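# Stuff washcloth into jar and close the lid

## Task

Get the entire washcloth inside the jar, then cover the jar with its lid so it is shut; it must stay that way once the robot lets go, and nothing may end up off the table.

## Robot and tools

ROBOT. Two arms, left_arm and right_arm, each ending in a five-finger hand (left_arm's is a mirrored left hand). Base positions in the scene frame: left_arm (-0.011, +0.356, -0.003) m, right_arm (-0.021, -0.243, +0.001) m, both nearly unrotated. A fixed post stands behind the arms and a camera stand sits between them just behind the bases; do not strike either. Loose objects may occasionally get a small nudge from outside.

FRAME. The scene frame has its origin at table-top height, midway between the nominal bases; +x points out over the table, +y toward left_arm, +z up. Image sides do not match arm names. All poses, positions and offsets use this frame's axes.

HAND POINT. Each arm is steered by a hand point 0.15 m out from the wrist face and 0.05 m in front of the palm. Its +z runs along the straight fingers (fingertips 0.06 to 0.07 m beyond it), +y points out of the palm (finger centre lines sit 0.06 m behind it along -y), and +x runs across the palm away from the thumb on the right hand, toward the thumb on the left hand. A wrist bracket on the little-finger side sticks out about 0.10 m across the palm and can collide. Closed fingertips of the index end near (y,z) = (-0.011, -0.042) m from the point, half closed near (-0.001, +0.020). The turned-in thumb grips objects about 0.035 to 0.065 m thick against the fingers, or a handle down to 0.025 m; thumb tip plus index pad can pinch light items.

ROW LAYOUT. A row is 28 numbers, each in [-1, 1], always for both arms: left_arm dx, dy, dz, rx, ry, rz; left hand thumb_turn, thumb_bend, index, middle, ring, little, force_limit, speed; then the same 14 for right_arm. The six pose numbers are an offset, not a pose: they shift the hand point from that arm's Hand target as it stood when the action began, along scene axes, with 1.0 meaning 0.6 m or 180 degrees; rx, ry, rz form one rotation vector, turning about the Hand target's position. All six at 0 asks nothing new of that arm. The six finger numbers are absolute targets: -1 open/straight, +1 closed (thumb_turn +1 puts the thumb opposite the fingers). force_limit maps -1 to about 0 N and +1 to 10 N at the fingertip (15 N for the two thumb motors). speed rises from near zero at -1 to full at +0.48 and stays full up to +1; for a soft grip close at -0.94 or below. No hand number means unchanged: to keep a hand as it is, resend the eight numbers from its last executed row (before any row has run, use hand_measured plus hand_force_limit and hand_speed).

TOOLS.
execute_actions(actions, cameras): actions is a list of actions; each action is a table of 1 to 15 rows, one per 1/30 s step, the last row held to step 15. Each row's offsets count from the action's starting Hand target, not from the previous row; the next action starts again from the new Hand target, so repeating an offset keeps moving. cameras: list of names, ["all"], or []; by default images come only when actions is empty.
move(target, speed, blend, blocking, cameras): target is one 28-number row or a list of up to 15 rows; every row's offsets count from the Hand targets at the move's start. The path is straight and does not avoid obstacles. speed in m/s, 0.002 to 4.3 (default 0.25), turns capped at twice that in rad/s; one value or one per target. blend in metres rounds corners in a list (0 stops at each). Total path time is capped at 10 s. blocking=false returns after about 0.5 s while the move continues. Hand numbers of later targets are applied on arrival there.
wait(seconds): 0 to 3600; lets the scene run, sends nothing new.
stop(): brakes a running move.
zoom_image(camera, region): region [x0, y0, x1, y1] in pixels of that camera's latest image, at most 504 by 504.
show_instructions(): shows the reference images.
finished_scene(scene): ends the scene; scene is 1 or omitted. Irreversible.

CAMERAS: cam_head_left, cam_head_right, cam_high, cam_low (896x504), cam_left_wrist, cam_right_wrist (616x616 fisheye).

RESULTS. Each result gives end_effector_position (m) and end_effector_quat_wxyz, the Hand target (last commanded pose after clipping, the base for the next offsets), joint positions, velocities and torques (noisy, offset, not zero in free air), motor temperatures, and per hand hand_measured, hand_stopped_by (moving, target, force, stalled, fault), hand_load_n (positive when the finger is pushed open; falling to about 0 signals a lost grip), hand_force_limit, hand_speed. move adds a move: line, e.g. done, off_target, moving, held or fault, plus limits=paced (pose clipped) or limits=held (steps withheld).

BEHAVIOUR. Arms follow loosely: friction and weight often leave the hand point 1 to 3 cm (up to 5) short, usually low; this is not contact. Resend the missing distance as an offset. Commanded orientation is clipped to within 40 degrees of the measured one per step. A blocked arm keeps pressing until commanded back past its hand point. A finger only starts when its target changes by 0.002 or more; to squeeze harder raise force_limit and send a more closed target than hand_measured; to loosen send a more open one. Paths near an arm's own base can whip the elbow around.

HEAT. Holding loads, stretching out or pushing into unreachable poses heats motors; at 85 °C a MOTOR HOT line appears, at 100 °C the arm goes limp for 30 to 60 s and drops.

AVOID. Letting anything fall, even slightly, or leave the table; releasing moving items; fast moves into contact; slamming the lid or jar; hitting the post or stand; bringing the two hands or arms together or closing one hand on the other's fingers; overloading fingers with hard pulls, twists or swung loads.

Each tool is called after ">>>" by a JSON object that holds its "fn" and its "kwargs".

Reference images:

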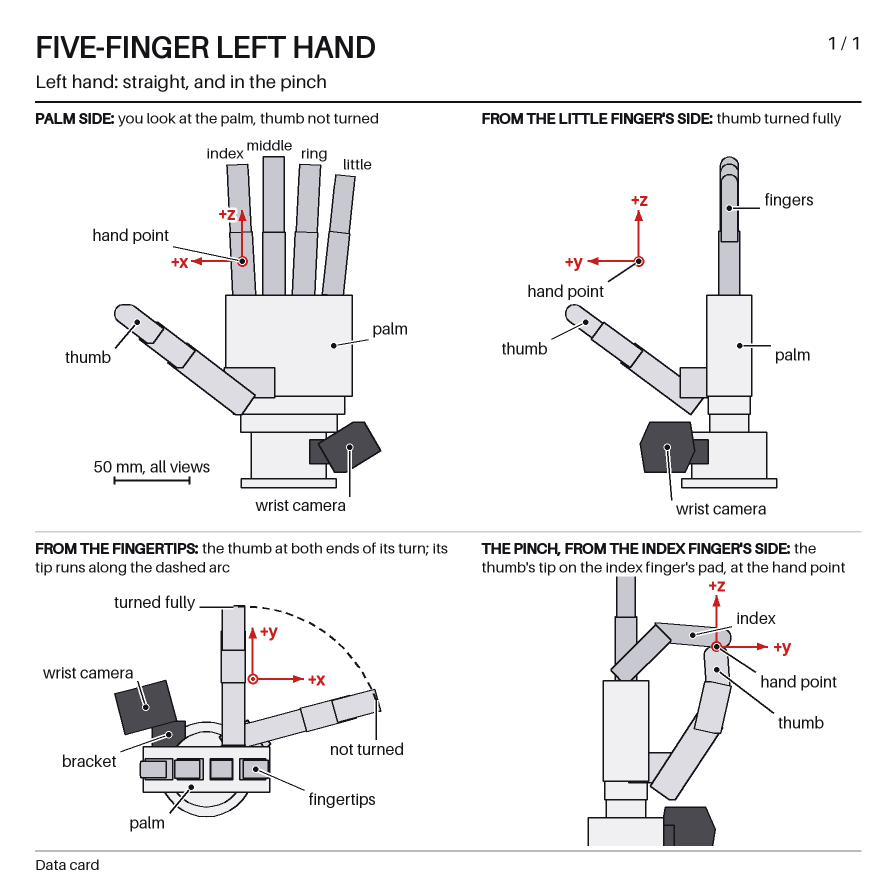

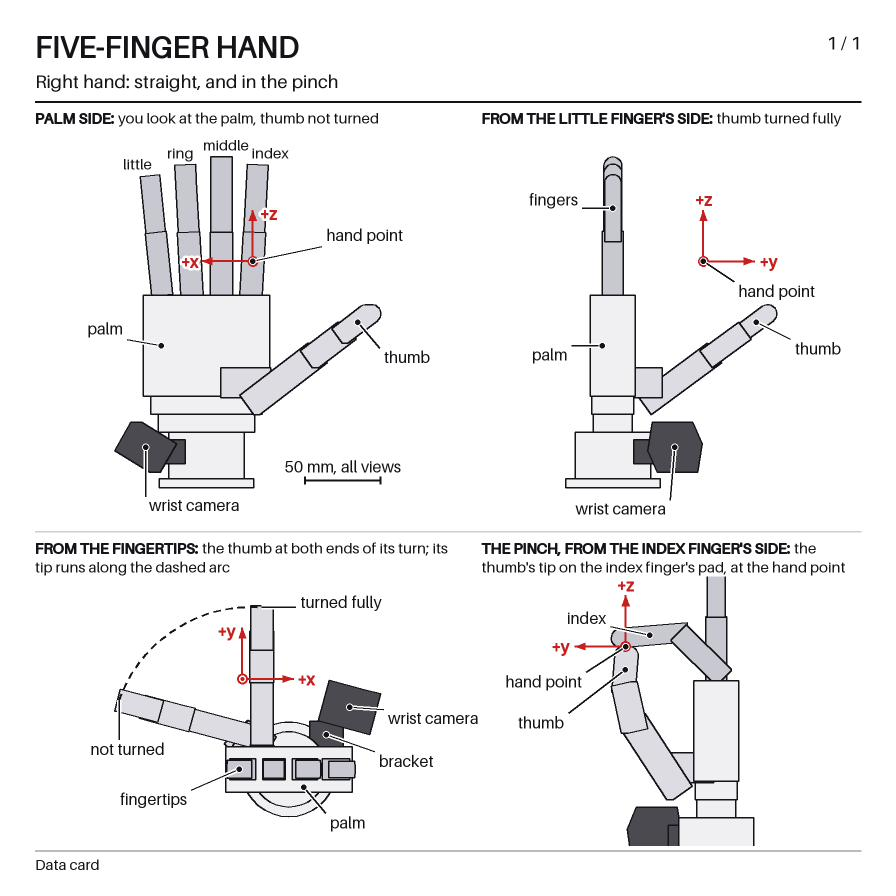

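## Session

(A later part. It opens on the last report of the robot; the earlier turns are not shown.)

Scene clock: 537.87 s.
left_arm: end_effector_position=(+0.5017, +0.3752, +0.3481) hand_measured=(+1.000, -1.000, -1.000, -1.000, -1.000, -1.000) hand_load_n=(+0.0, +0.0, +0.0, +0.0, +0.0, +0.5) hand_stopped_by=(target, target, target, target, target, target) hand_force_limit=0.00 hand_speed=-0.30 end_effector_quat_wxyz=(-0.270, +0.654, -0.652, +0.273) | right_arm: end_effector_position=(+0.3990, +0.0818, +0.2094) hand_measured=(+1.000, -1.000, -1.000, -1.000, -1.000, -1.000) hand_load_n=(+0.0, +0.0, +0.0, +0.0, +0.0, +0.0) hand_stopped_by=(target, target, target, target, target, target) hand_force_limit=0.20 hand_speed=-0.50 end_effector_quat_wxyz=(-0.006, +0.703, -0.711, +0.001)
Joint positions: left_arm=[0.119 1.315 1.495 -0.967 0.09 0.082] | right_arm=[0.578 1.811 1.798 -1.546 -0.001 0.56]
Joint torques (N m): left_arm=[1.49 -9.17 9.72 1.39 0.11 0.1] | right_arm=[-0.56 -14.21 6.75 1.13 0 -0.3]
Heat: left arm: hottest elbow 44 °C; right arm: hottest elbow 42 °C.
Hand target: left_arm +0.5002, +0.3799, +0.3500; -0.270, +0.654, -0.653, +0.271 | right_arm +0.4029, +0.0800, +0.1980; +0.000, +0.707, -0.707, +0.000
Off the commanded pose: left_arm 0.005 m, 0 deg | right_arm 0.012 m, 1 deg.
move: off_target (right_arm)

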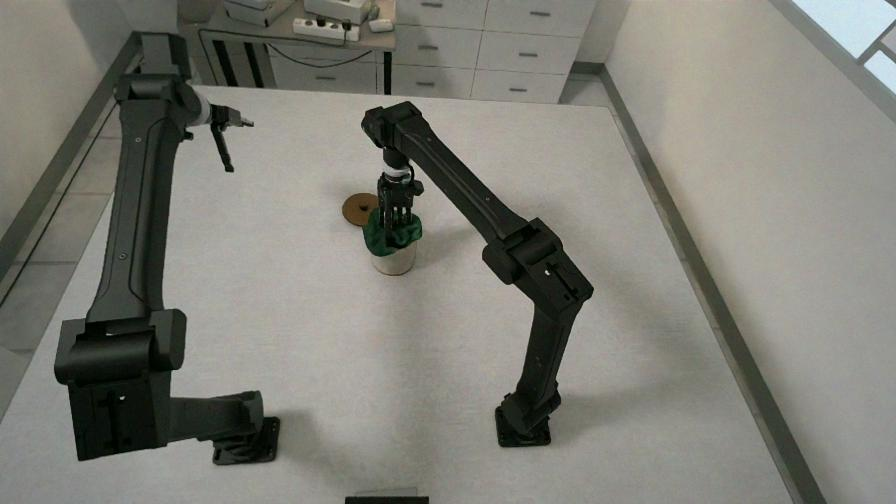

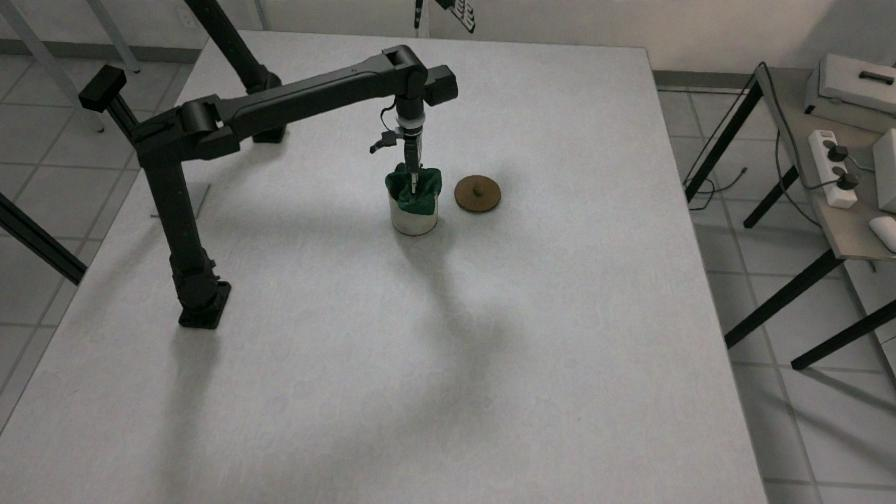

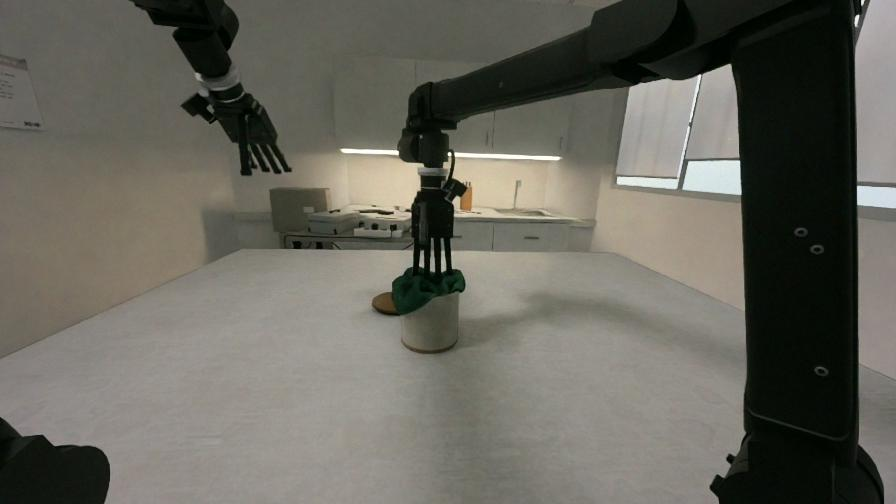

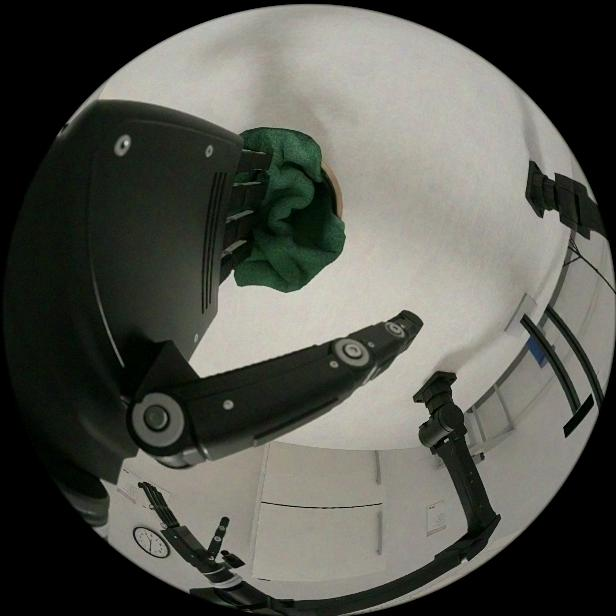

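>>> {"fn": "move", "kwargs": {"target": [[0,0,0,0,0,0,1,-1,-1,-1,-1,-1,0,-0.3, 0,0.01,-0.08,0,0,0,1,-1,-1,-1,-1,-1,0.2,-0.5],[0,0,0,0,0,0,1,-1,-1,-1,-1,-1,0,-0.3, 0,0.01,-0.15,0,0,0,1,-1,-1,-1,-1,-1,0.2,-0.5]], "cameras": ["cam_head_left","cam_high","cam_low","cam_right_wrist"], "speed": 0.08}}

>>> {"fn": "zoom_image", "kwargs": {"camera": "cam_low", "region": [350, 110, 560, 370]}}

>>> {"fn": "zoom_image", "kwargs": {"camera": "cam_head_left", "region": [300, 60, 550, 300]}}

>>> {"fn": "zoom_image", "kwargs": {"camera": "cam_high", "region": [330, 60, 530, 260]}}

Scene clock: 549.37 s.
left_arm: end_effector_position=(+0.5017, +0.3752, +0.3481) hand_measured=(+1.000, -1.000, -1.000, -1.000, -1.000, -1.000) hand_load_n=(+0.0, +0.0, +0.0, +0.0, +0.0, +0.0) hand_stopped_by=(target, target, target, target, target, target) hand_force_limit=0.00 hand_speed=-0.30 end_effector_quat_wxyz=(-0.270, +0.654, -0.652, +0.273) | right_arm: end_effector_position=(+0.4029, +0.0831, +0.1194) hand_measured=(+1.000, -1.000, -1.000, -1.000, -1.000, -1.000) hand_load_n=(+0.0, +0.0, -0.5, +0.0, +0.0, +0.0) hand_stopped_by=(target, target, target, target, target, target) hand_force_limit=0.20 hand_speed=-0.50 end_effector_quat_wxyz=(-0.004, +0.703, -0.711, +0.003)
Joint positions: left_arm=[0.119 1.315 1.495 -0.967 0.09 0.082] | right_arm=[0.578 1.854 1.622 -1.33 0.004 0.56]
Joint torques (N m): left_arm=[0.26 -8.88 9.63 1.54 0.12 0.04] | right_arm=[0.32 -14.86 6.71 1.31 -0.16 -0.22]
Heat: left arm: hottest elbow 45 °C; right arm: hottest elbow 41 °C.
Hand target: left_arm +0.5002, +0.3799, +0.3500; -0.270, +0.654, -0.653, +0.271 | right_arm +0.4029, +0.0860, +0.1081; -0.001, +0.707, -0.707, +0.000
Off the commanded pose: left_arm 0.005 m, 0 deg | right_arm 0.012 m, 1 deg.
move: off_target (right_arm)

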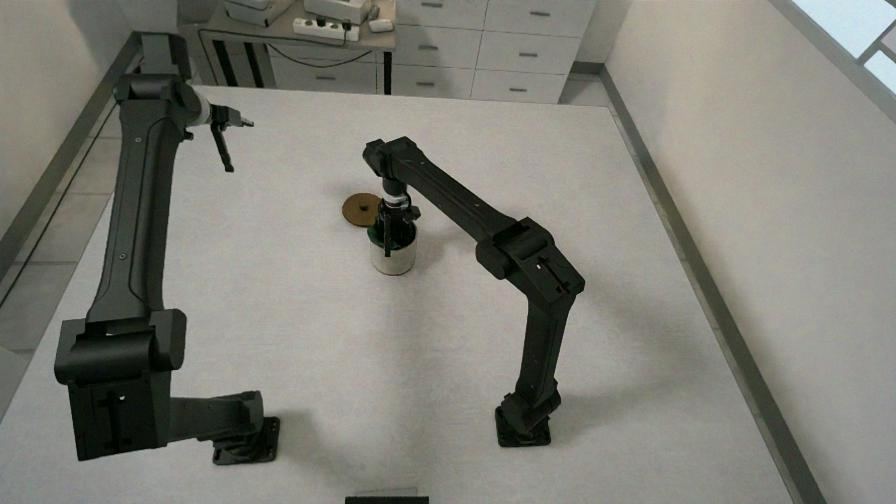

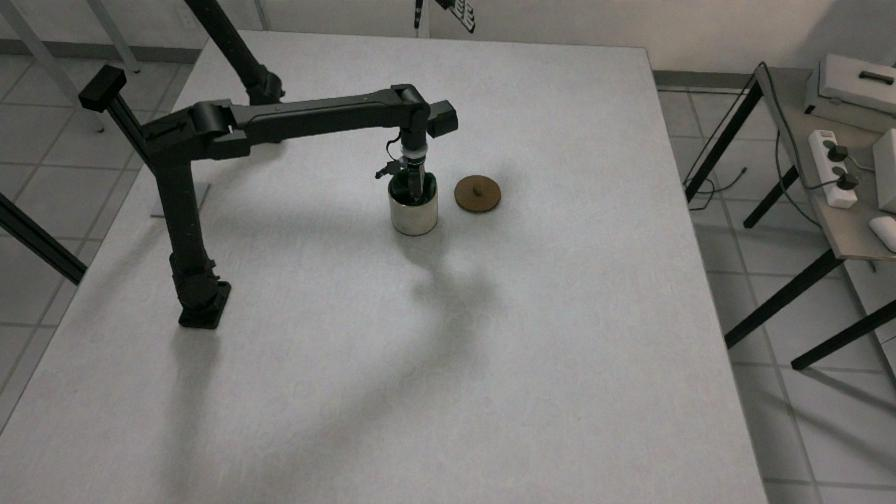

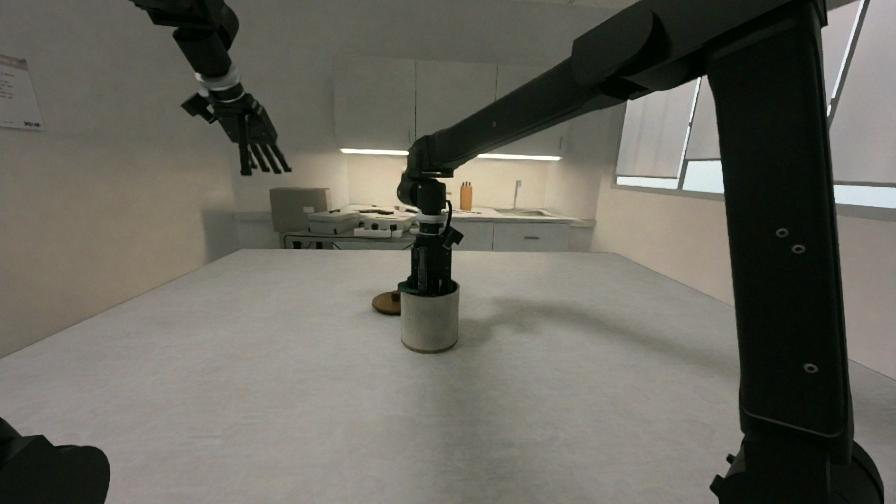

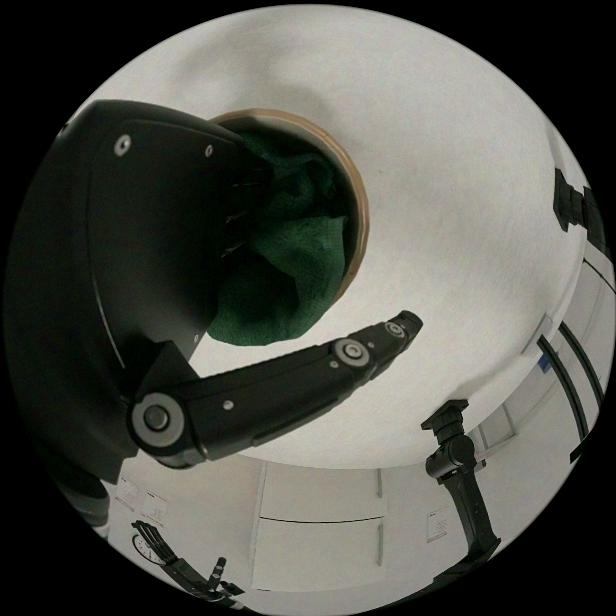

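Scaled by 1.938 from the camera's image (finer frame: 1280x720).

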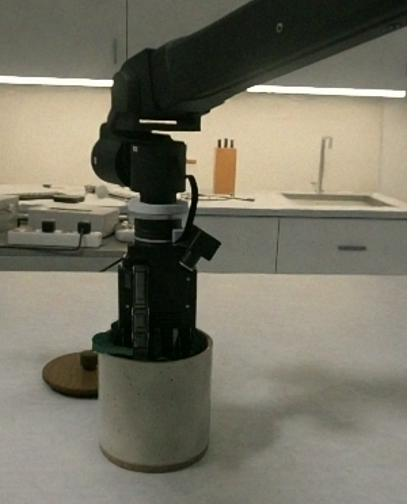

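Scaled by 2.016 from the camera's image (finer frame: 1280x720).

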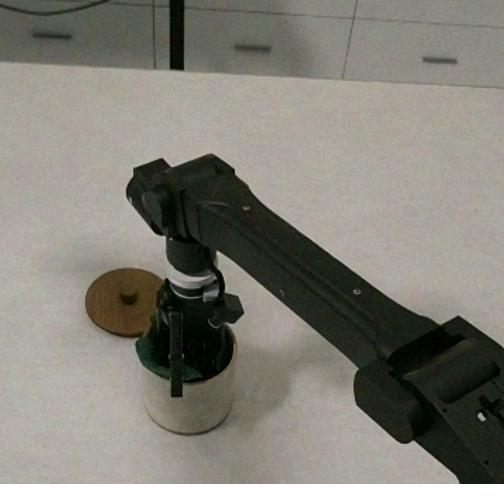

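Scaled by 2.520 from the camera's image (finer frame: 1280x720).

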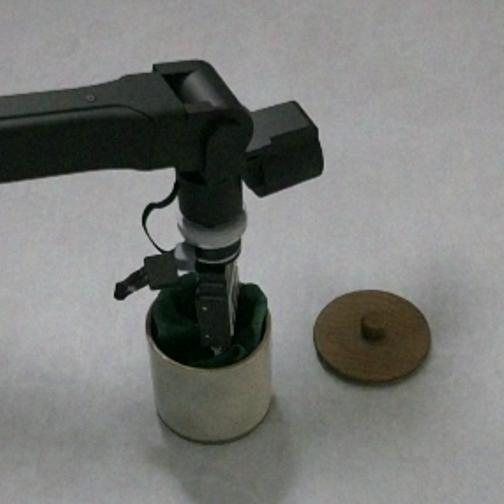

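>>> {"fn": "move", "kwargs": {"target": [[0,0,0,0,0,0,1,-1,-1,-1,-1,-1,0,-0.3, 0,0.0,-0.045,0,0,0,1,-1,-1,-1,-1,-1,0.2,-0.5],[0,0,0,0,0,0,1,-1,-1,-1,-1,-1,0,-0.3, 0,0.0,0.17,0,0,0,1,-1,-1,-1,-1,-1,0.2,-0.5]], "cameras": ["cam_head_left","cam_high","cam_low","cam_right_wrist"], "speed": [0.06, 0.1]}}

>>> {"fn": "zoom_image", "kwargs": {"camera": "cam_low", "region": [350, 110, 560, 370]}}

>>> {"fn": "zoom_image", "kwargs": {"camera": "cam_head_left", "region": [300, 60, 550, 300]}}

>>> {"fn": "zoom_image", "kwargs": {"camera": "cam_high", "region": [330, 60, 530, 260]}}

Scene clock: 562.73 s.
left_arm: end_effector_position=(+0.5017, +0.3752, +0.3481) hand_measured=(+1.000, -1.000, -1.000, -1.000, -1.000, -1.000) hand_load_n=(+0.0, +0.0, +0.0, +0.0, +0.0, +0.0) hand_stopped_by=(target, target, target, target, target, target) hand_force_limit=0.00 hand_speed=-0.30 end_effector_quat_wxyz=(-0.270, +0.654, -0.652, +0.273) | right_arm: end_effector_position=(+0.3948, +0.0787, +0.1863) hand_measured=(+1.000, -1.000, -1.000, -1.000, -1.000, -1.000) hand_load_n=(+0.0, +0.0, +0.0, +0.0, +0.0, +0.0) hand_stopped_by=(target, target, target, target, target, target) hand_force_limit=0.20 hand_speed=-0.50 end_effector_quat_wxyz=(+0.025, +0.703, -0.711, -0.005)
Joint positions: left_arm=[0.119 1.315 1.495 -0.967 0.09 0.082] | right_arm=[0.578 1.846 1.781 -1.556 0.001 0.56]
Joint torques (N m): left_arm=[1.67 -9.7 9.68 1.48 0.11 0.13] | right_arm=[0.26 -17.55 10.66 0.23 -0.1 -0.22]
Heat: left arm: hottest elbow 45 °C; right arm: hottest elbow 40 °C.
Hand target: left_arm +0.5002, +0.3799, +0.3500; -0.270, +0.654, -0.653, +0.271 | right_arm +0.4029, +0.0860, +0.2101; -0.001, +0.707, -0.707, +0.000
Off the commanded pose: left_arm 0.005 m, 0 deg | right_arm 0.026 m, 3 deg.
move: off_target (right_arm)

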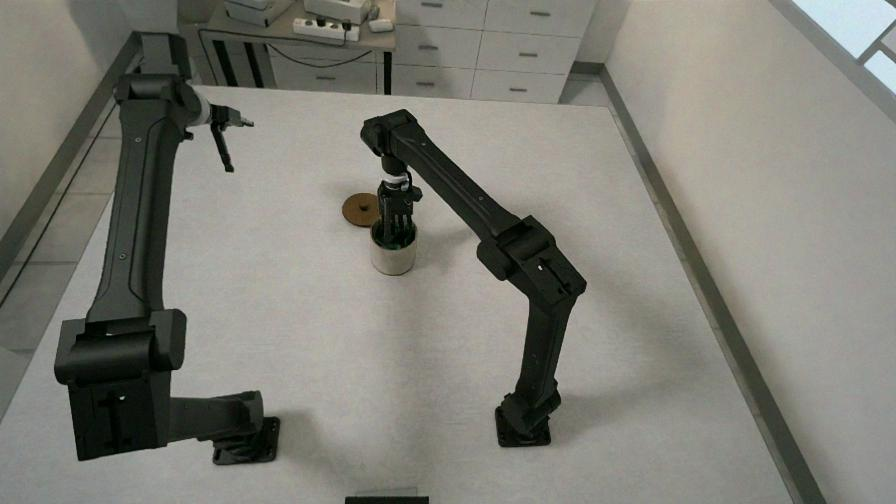

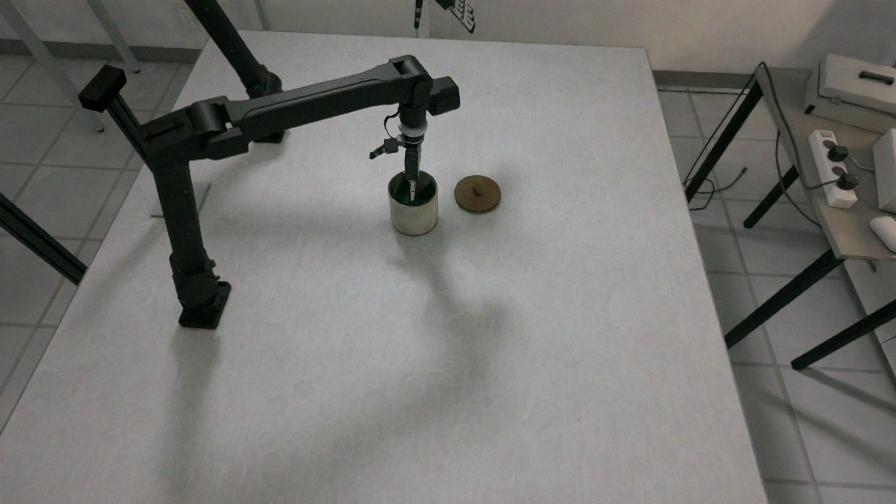

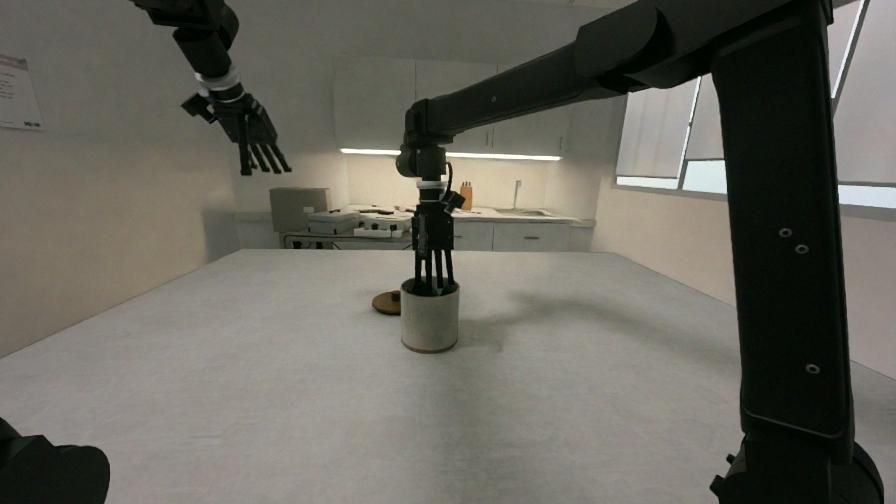

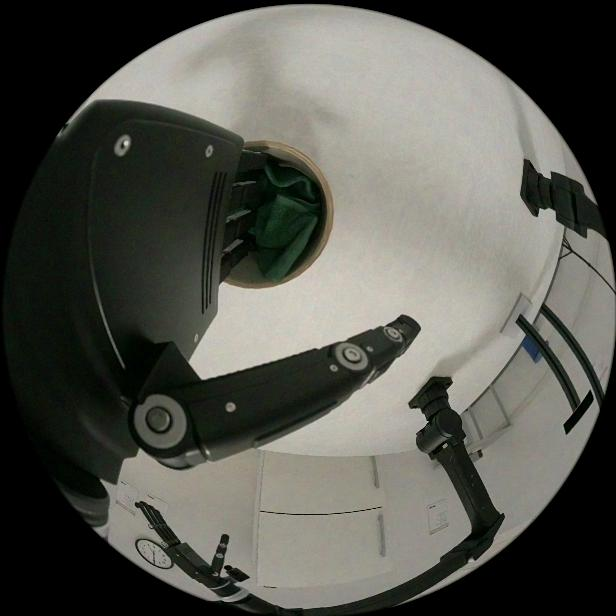

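Scaled by 1.938 from the camera's image (finer frame: 1280x720).

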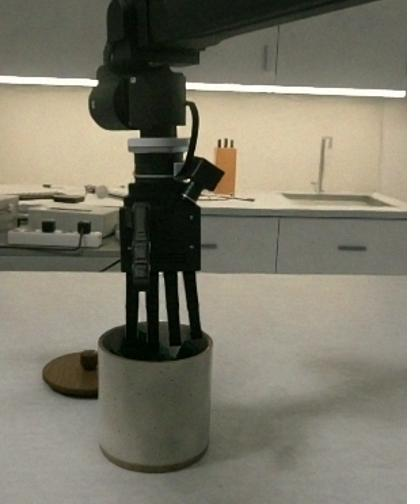

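Scaled by 2.016 from the camera's image (finer frame: 1280x720).

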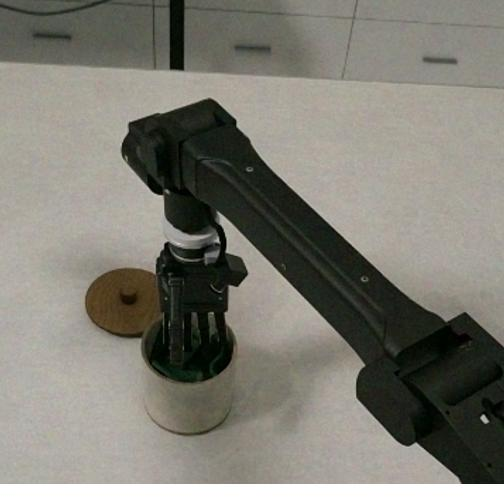

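Scaled by 2.520 from the camera's image (finer frame: 1280x720).

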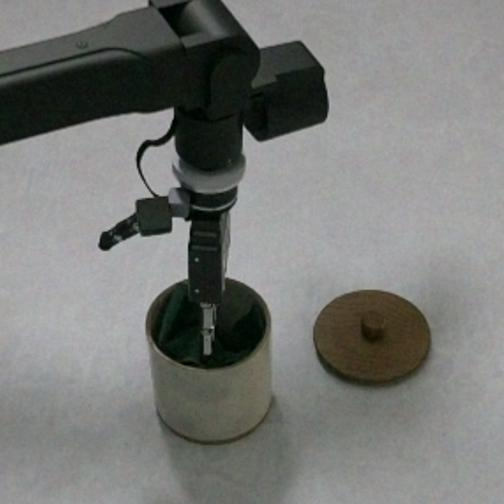

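>>> {"fn": "move", "kwargs": {"target": [[0,0,0,0,0,0,1,-1,-1,-1,-1,-1,0,-0.3, 0,0.0,0.1,0,0,0,1,-1,-1,-1,-1,-1,0.2,-0.5],[0,0,0,0,0,0,1,-1,-1,-1,-1,-1,0,-0.3, -0.05,-0.62,0.15,0,-0.2,0,1,-1,-1,-1,-1,-1,0.2,-0.5]], "cameras": ["all"], "speed": [0.12, 0.25]}}

>>> {"fn": "zoom_image", "kwargs": {"camera": "cam_head_left", "region": [330, 180, 430, 280]}}

>>> {"fn": "zoom_image", "kwargs": {"camera": "cam_high", "region": [370, 150, 520, 250]}}

>>> {"fn": "zoom_image", "kwargs": {"camera": "cam_low", "region": [360, 260, 480, 370]}}

>>> {"fn": "zoom_image", "kwargs": {"camera": "cam_head_right", "region": [340, 180, 440, 280]}}

Scene clock: 581.33 s.
left_arm: end_effector_position=(+0.5017, +0.3752, +0.3481) hand_measured=(+1.000, -1.000, -1.000, -1.000, -1.000, -1.000) hand_load_n=(+0.0, +0.0, +0.0, +0.0, +0.0, +0.0) hand_stopped_by=(target, target, target, target, target, target) hand_force_limit=0.00 hand_speed=-0.30 end_effector_quat_wxyz=(-0.270, +0.654, -0.652, +0.273) | right_arm: end_effector_position=(+0.3726, -0.2813, +0.2992) hand_measured=(+1.000, -1.000, -1.000, -1.000, -1.000, -1.000) hand_load_n=(+0.0, +0.0, +0.0, +0.0, +0.0, -0.5) hand_stopped_by=(target, target, target, target, target, target) hand_force_limit=0.20 hand_speed=-0.50 end_effector_quat_wxyz=(-0.216, +0.671, -0.677, +0.209)
Joint positions: left_arm=[0.119 1.315 1.495 -0.967 0.09 0.082] | right_arm=[-0.18 1.122 1.257 -1.106 -0.126 -0.161]
Joint torques (N m): left_arm=[1.67 -10.11 9.72 1.5 0.12 0.11] | right_arm=[-0.85 -7.41 7.46 2.52 -0.2 -0.31]
Heat: left arm: hottest elbow 45 °C; right arm: hottest elbow 41 °C.
Hand target: left_arm +0.5002, +0.3799, +0.3500; -0.270, +0.654, -0.653, +0.271 | right_arm +0.3730, -0.2859, +0.3002; -0.219, +0.672, -0.672, +0.219
Off the commanded pose: left_arm 0.005 m, 0 deg | right_arm 0.005 m, 1 deg.
move: done

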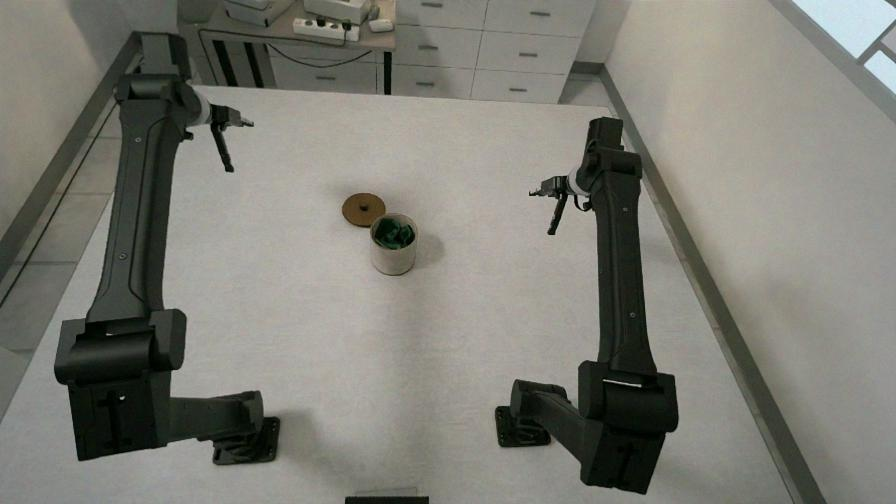

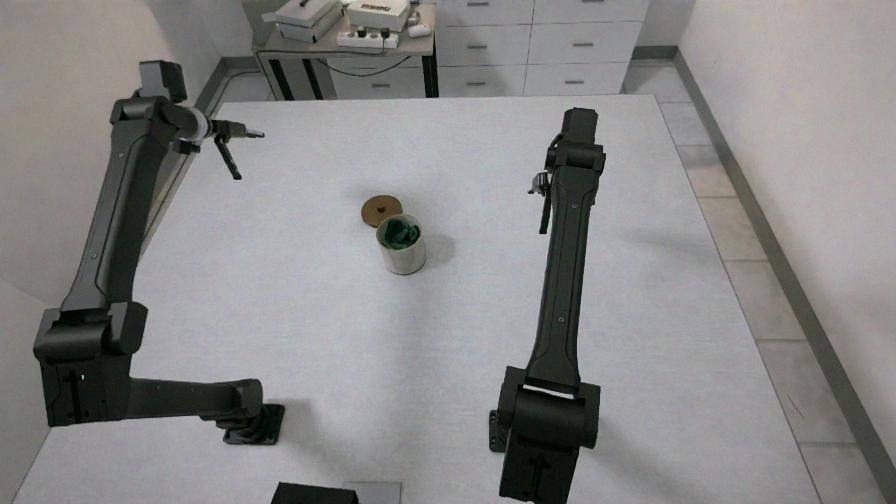

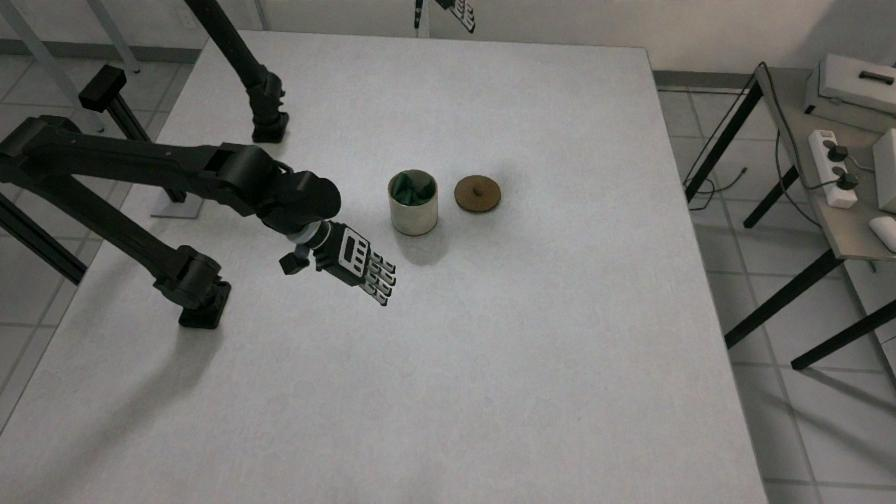

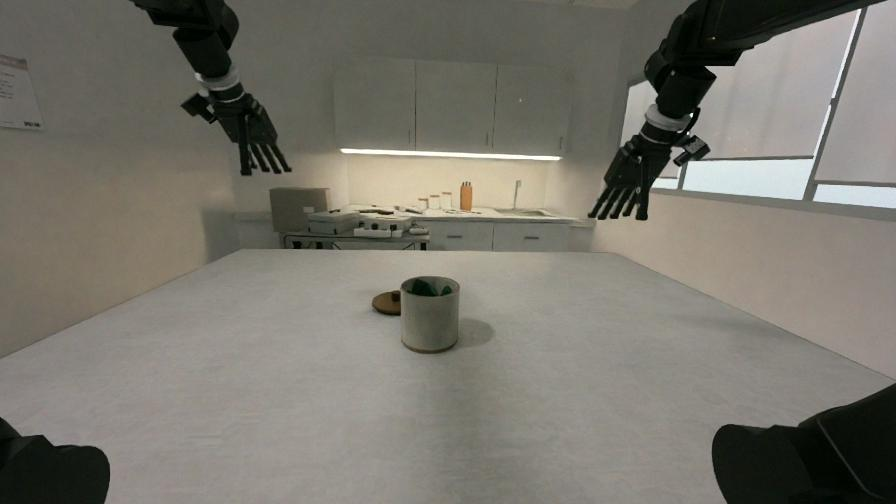

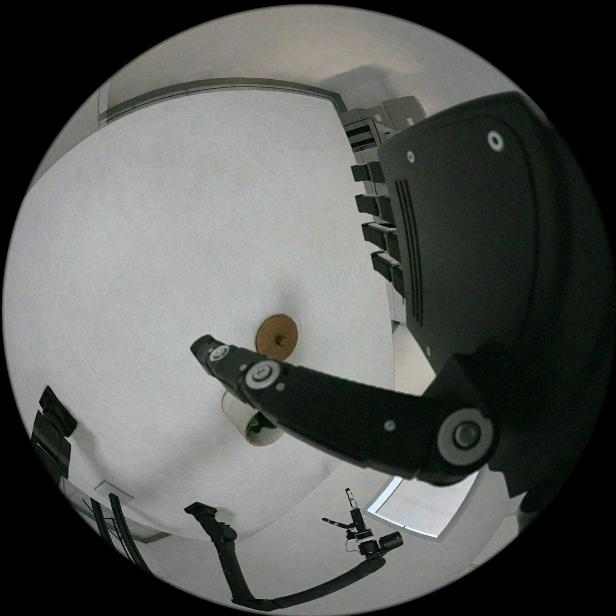

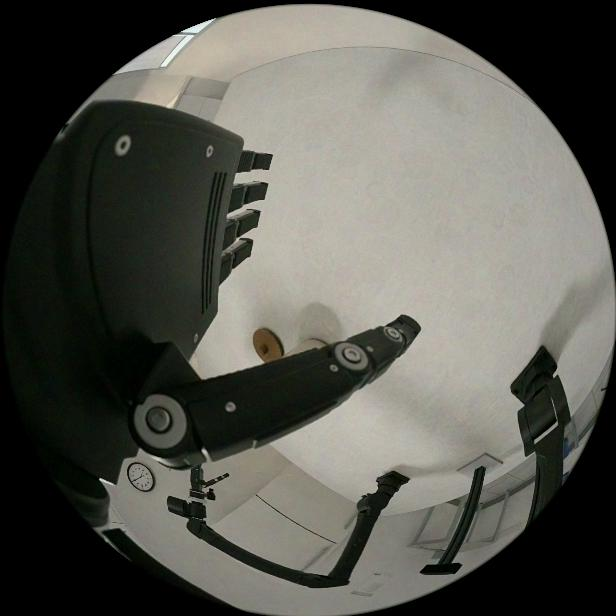

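Scaled by 5.040 from the camera's image (finer frame: 1280x720).

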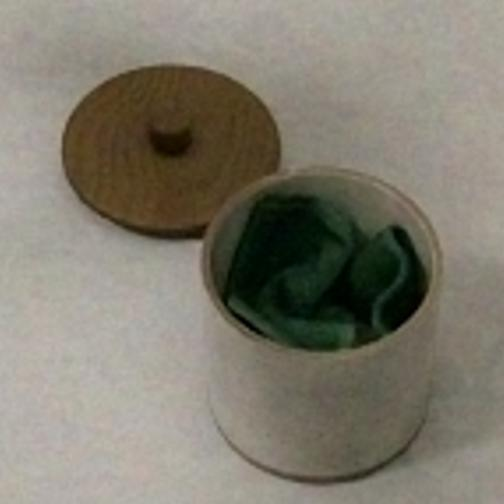

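Scaled by 3.360 from the camera's image (finer frame: 1280x720).

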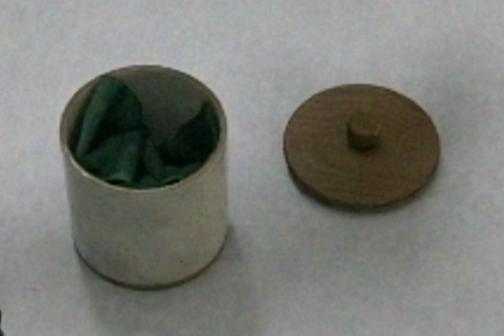

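Scaled by 4.200 from the camera's image (finer frame: 1280x720).

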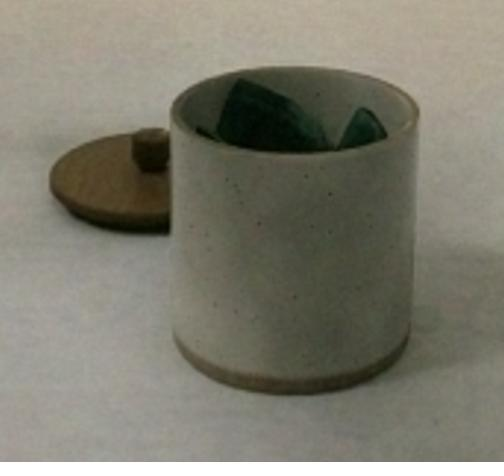

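Scaled by 5.040 from the camera's image (finer frame: 1280x720).

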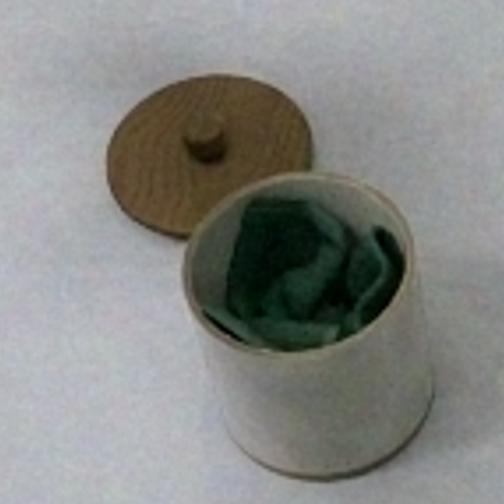

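>>> {"fn": "move", "kwargs": {"target": [[0.22,-0.461,-0.30,-0.0182,-0.0820,-0.1380,1,-0.8,-0.15,-0.15,1,1,-0.2,-0.5, 0,0,0,0,0,0,1,-1,-1,-1,-1,-1,0.2,-0.5]], "cameras": ["all"], "speed": 0.2}}

>>> {"fn": "zoom_image", "kwargs": {"camera": "cam_head_left", "region": [280, 100, 450, 280]}}

>>> {"fn": "zoom_image", "kwargs": {"camera": "cam_high", "region": [370, 60, 560, 250]}}

>>> {"fn": "zoom_image", "kwargs": {"camera": "cam_low", "region": [330, 170, 480, 370]}}

>>> {"fn": "zoom_image", "kwargs": {"camera": "cam_head_right", "region": [300, 100, 470, 280]}}

Scene clock: 643.63 s.
left_arm: end_effector_position=(+0.6167, +0.1108, +0.1443) hand_measured=(+1.000, -0.800, -0.150, -0.150, +1.000, +1.000) hand_load_n=(+0.0, +0.0, +0.0, +0.0, +0.0, +0.0) hand_stopped_by=(target, target, target, target, target, target) hand_force_limit=-0.20 hand_speed=-0.50 end_effector_quat_wxyz=(+0.251, -0.480, +0.739, -0.401) | right_arm: end_effector_position=(+0.3725, -0.2814, +0.2992) hand_measured=(+1.000, -1.000, -1.000, -1.000, -1.000, -1.000) hand_load_n=(+0.0, +0.0, +0.0, +0.5, +0.0, +0.0) hand_stopped_by=(target, target, target, target, target, target) hand_force_limit=0.20 hand_speed=-0.50 end_effector_quat_wxyz=(-0.216, +0.672, -0.677, +0.209)
Joint positions: left_arm=[-0.303 1.696 1.286 -0.18 0.113 0.058] | right_arm=[-0.18 1.122 1.257 -1.106 -0.126 -0.162]
Joint torques (N m): left_arm=[-0.21 -15.09 11.18 3.07 0.07 0.12] | right_arm=[-0.85 -7.41 7.46 2.55 -0.2 -0.31]
Heat: left arm: hottest elbow 45 °C; right arm: hottest elbow 39 °C.
Hand target: left_arm +0.6322, +0.1033, +0.1701; +0.268, -0.466, +0.730, -0.422 | right_arm +0.3730, -0.2859, +0.3002; -0.219, +0.672, -0.672, +0.219
Off the commanded pose: left_arm 0.031 m, 4 deg | right_arm 0.005 m, 1 deg.
move: off_target (left_arm)

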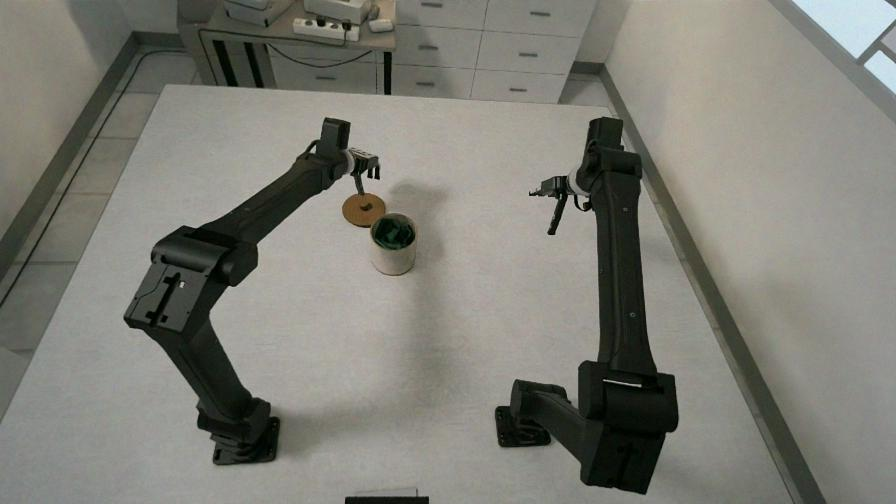

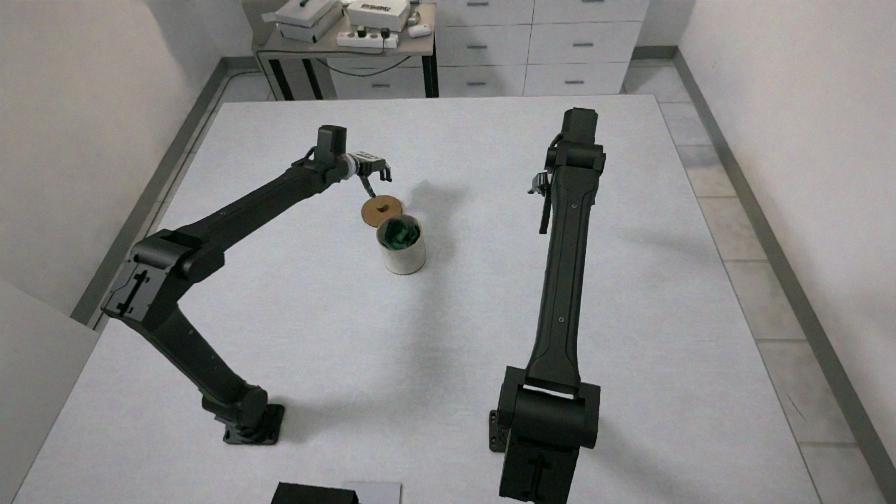

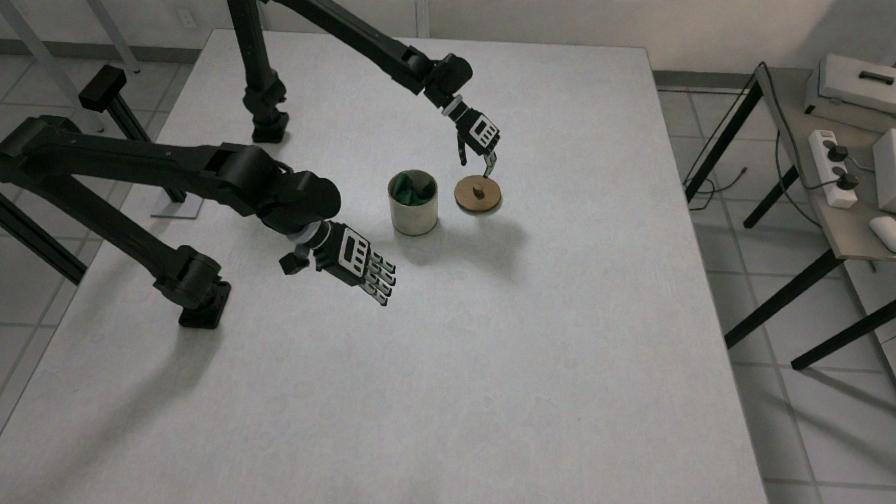

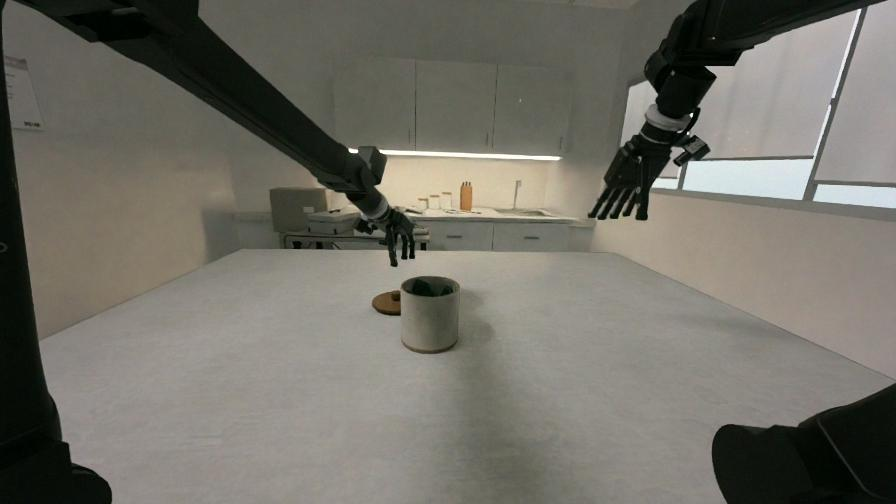

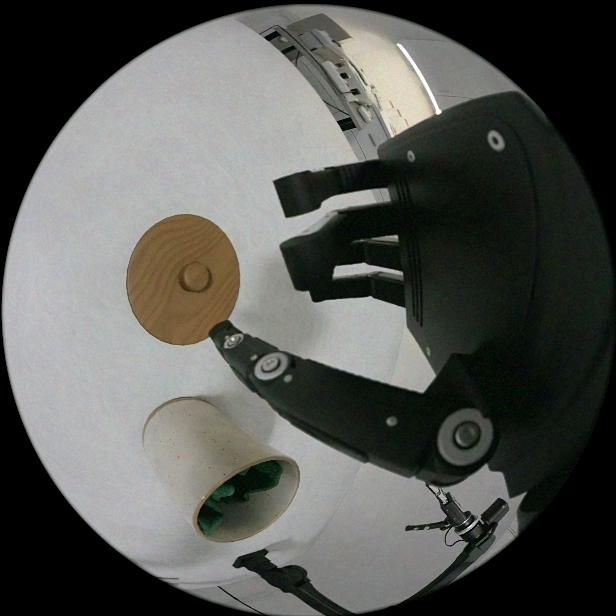

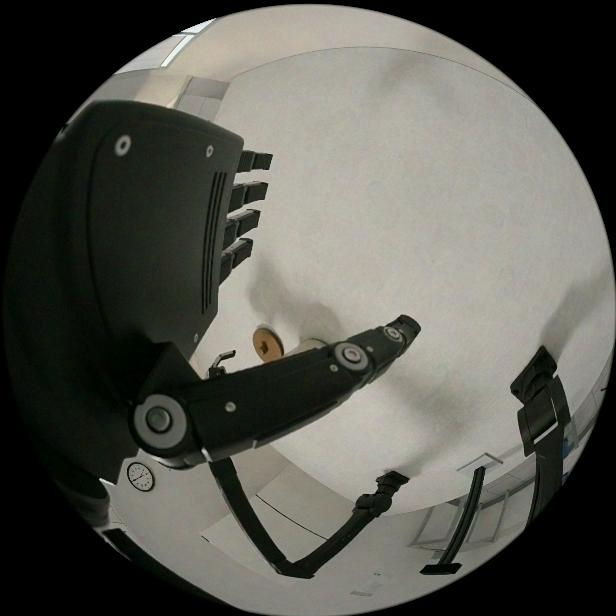

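Scaled by 2.800 from the camera's image (finer frame: 1280x720).

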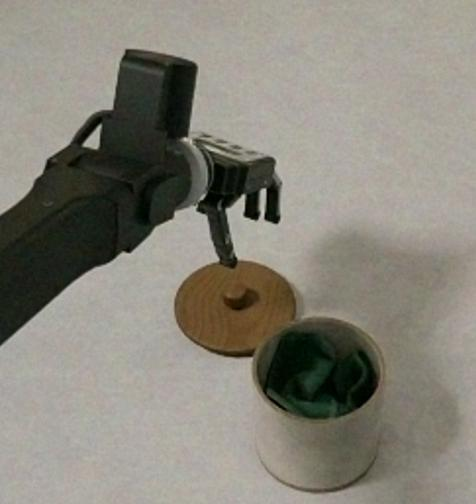

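Scaled by 2.653 from the camera's image (finer frame: 1280x720).

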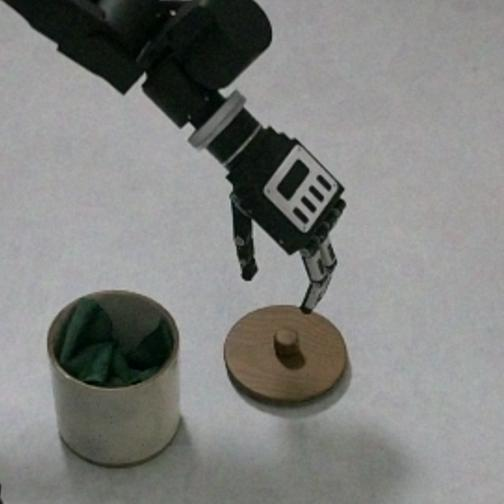

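Scaled by 2.520 from the camera's image (finer frame: 1280x720).

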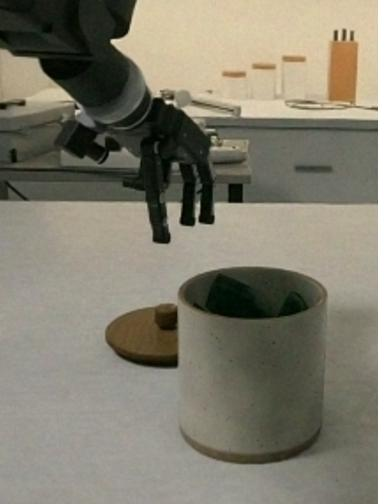

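Scaled by 2.800 from the camera's image (finer frame: 1280x720).

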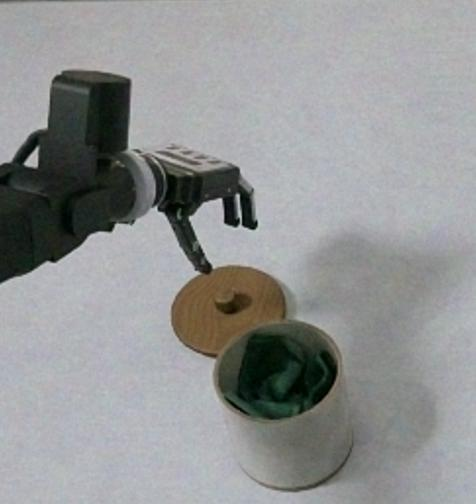

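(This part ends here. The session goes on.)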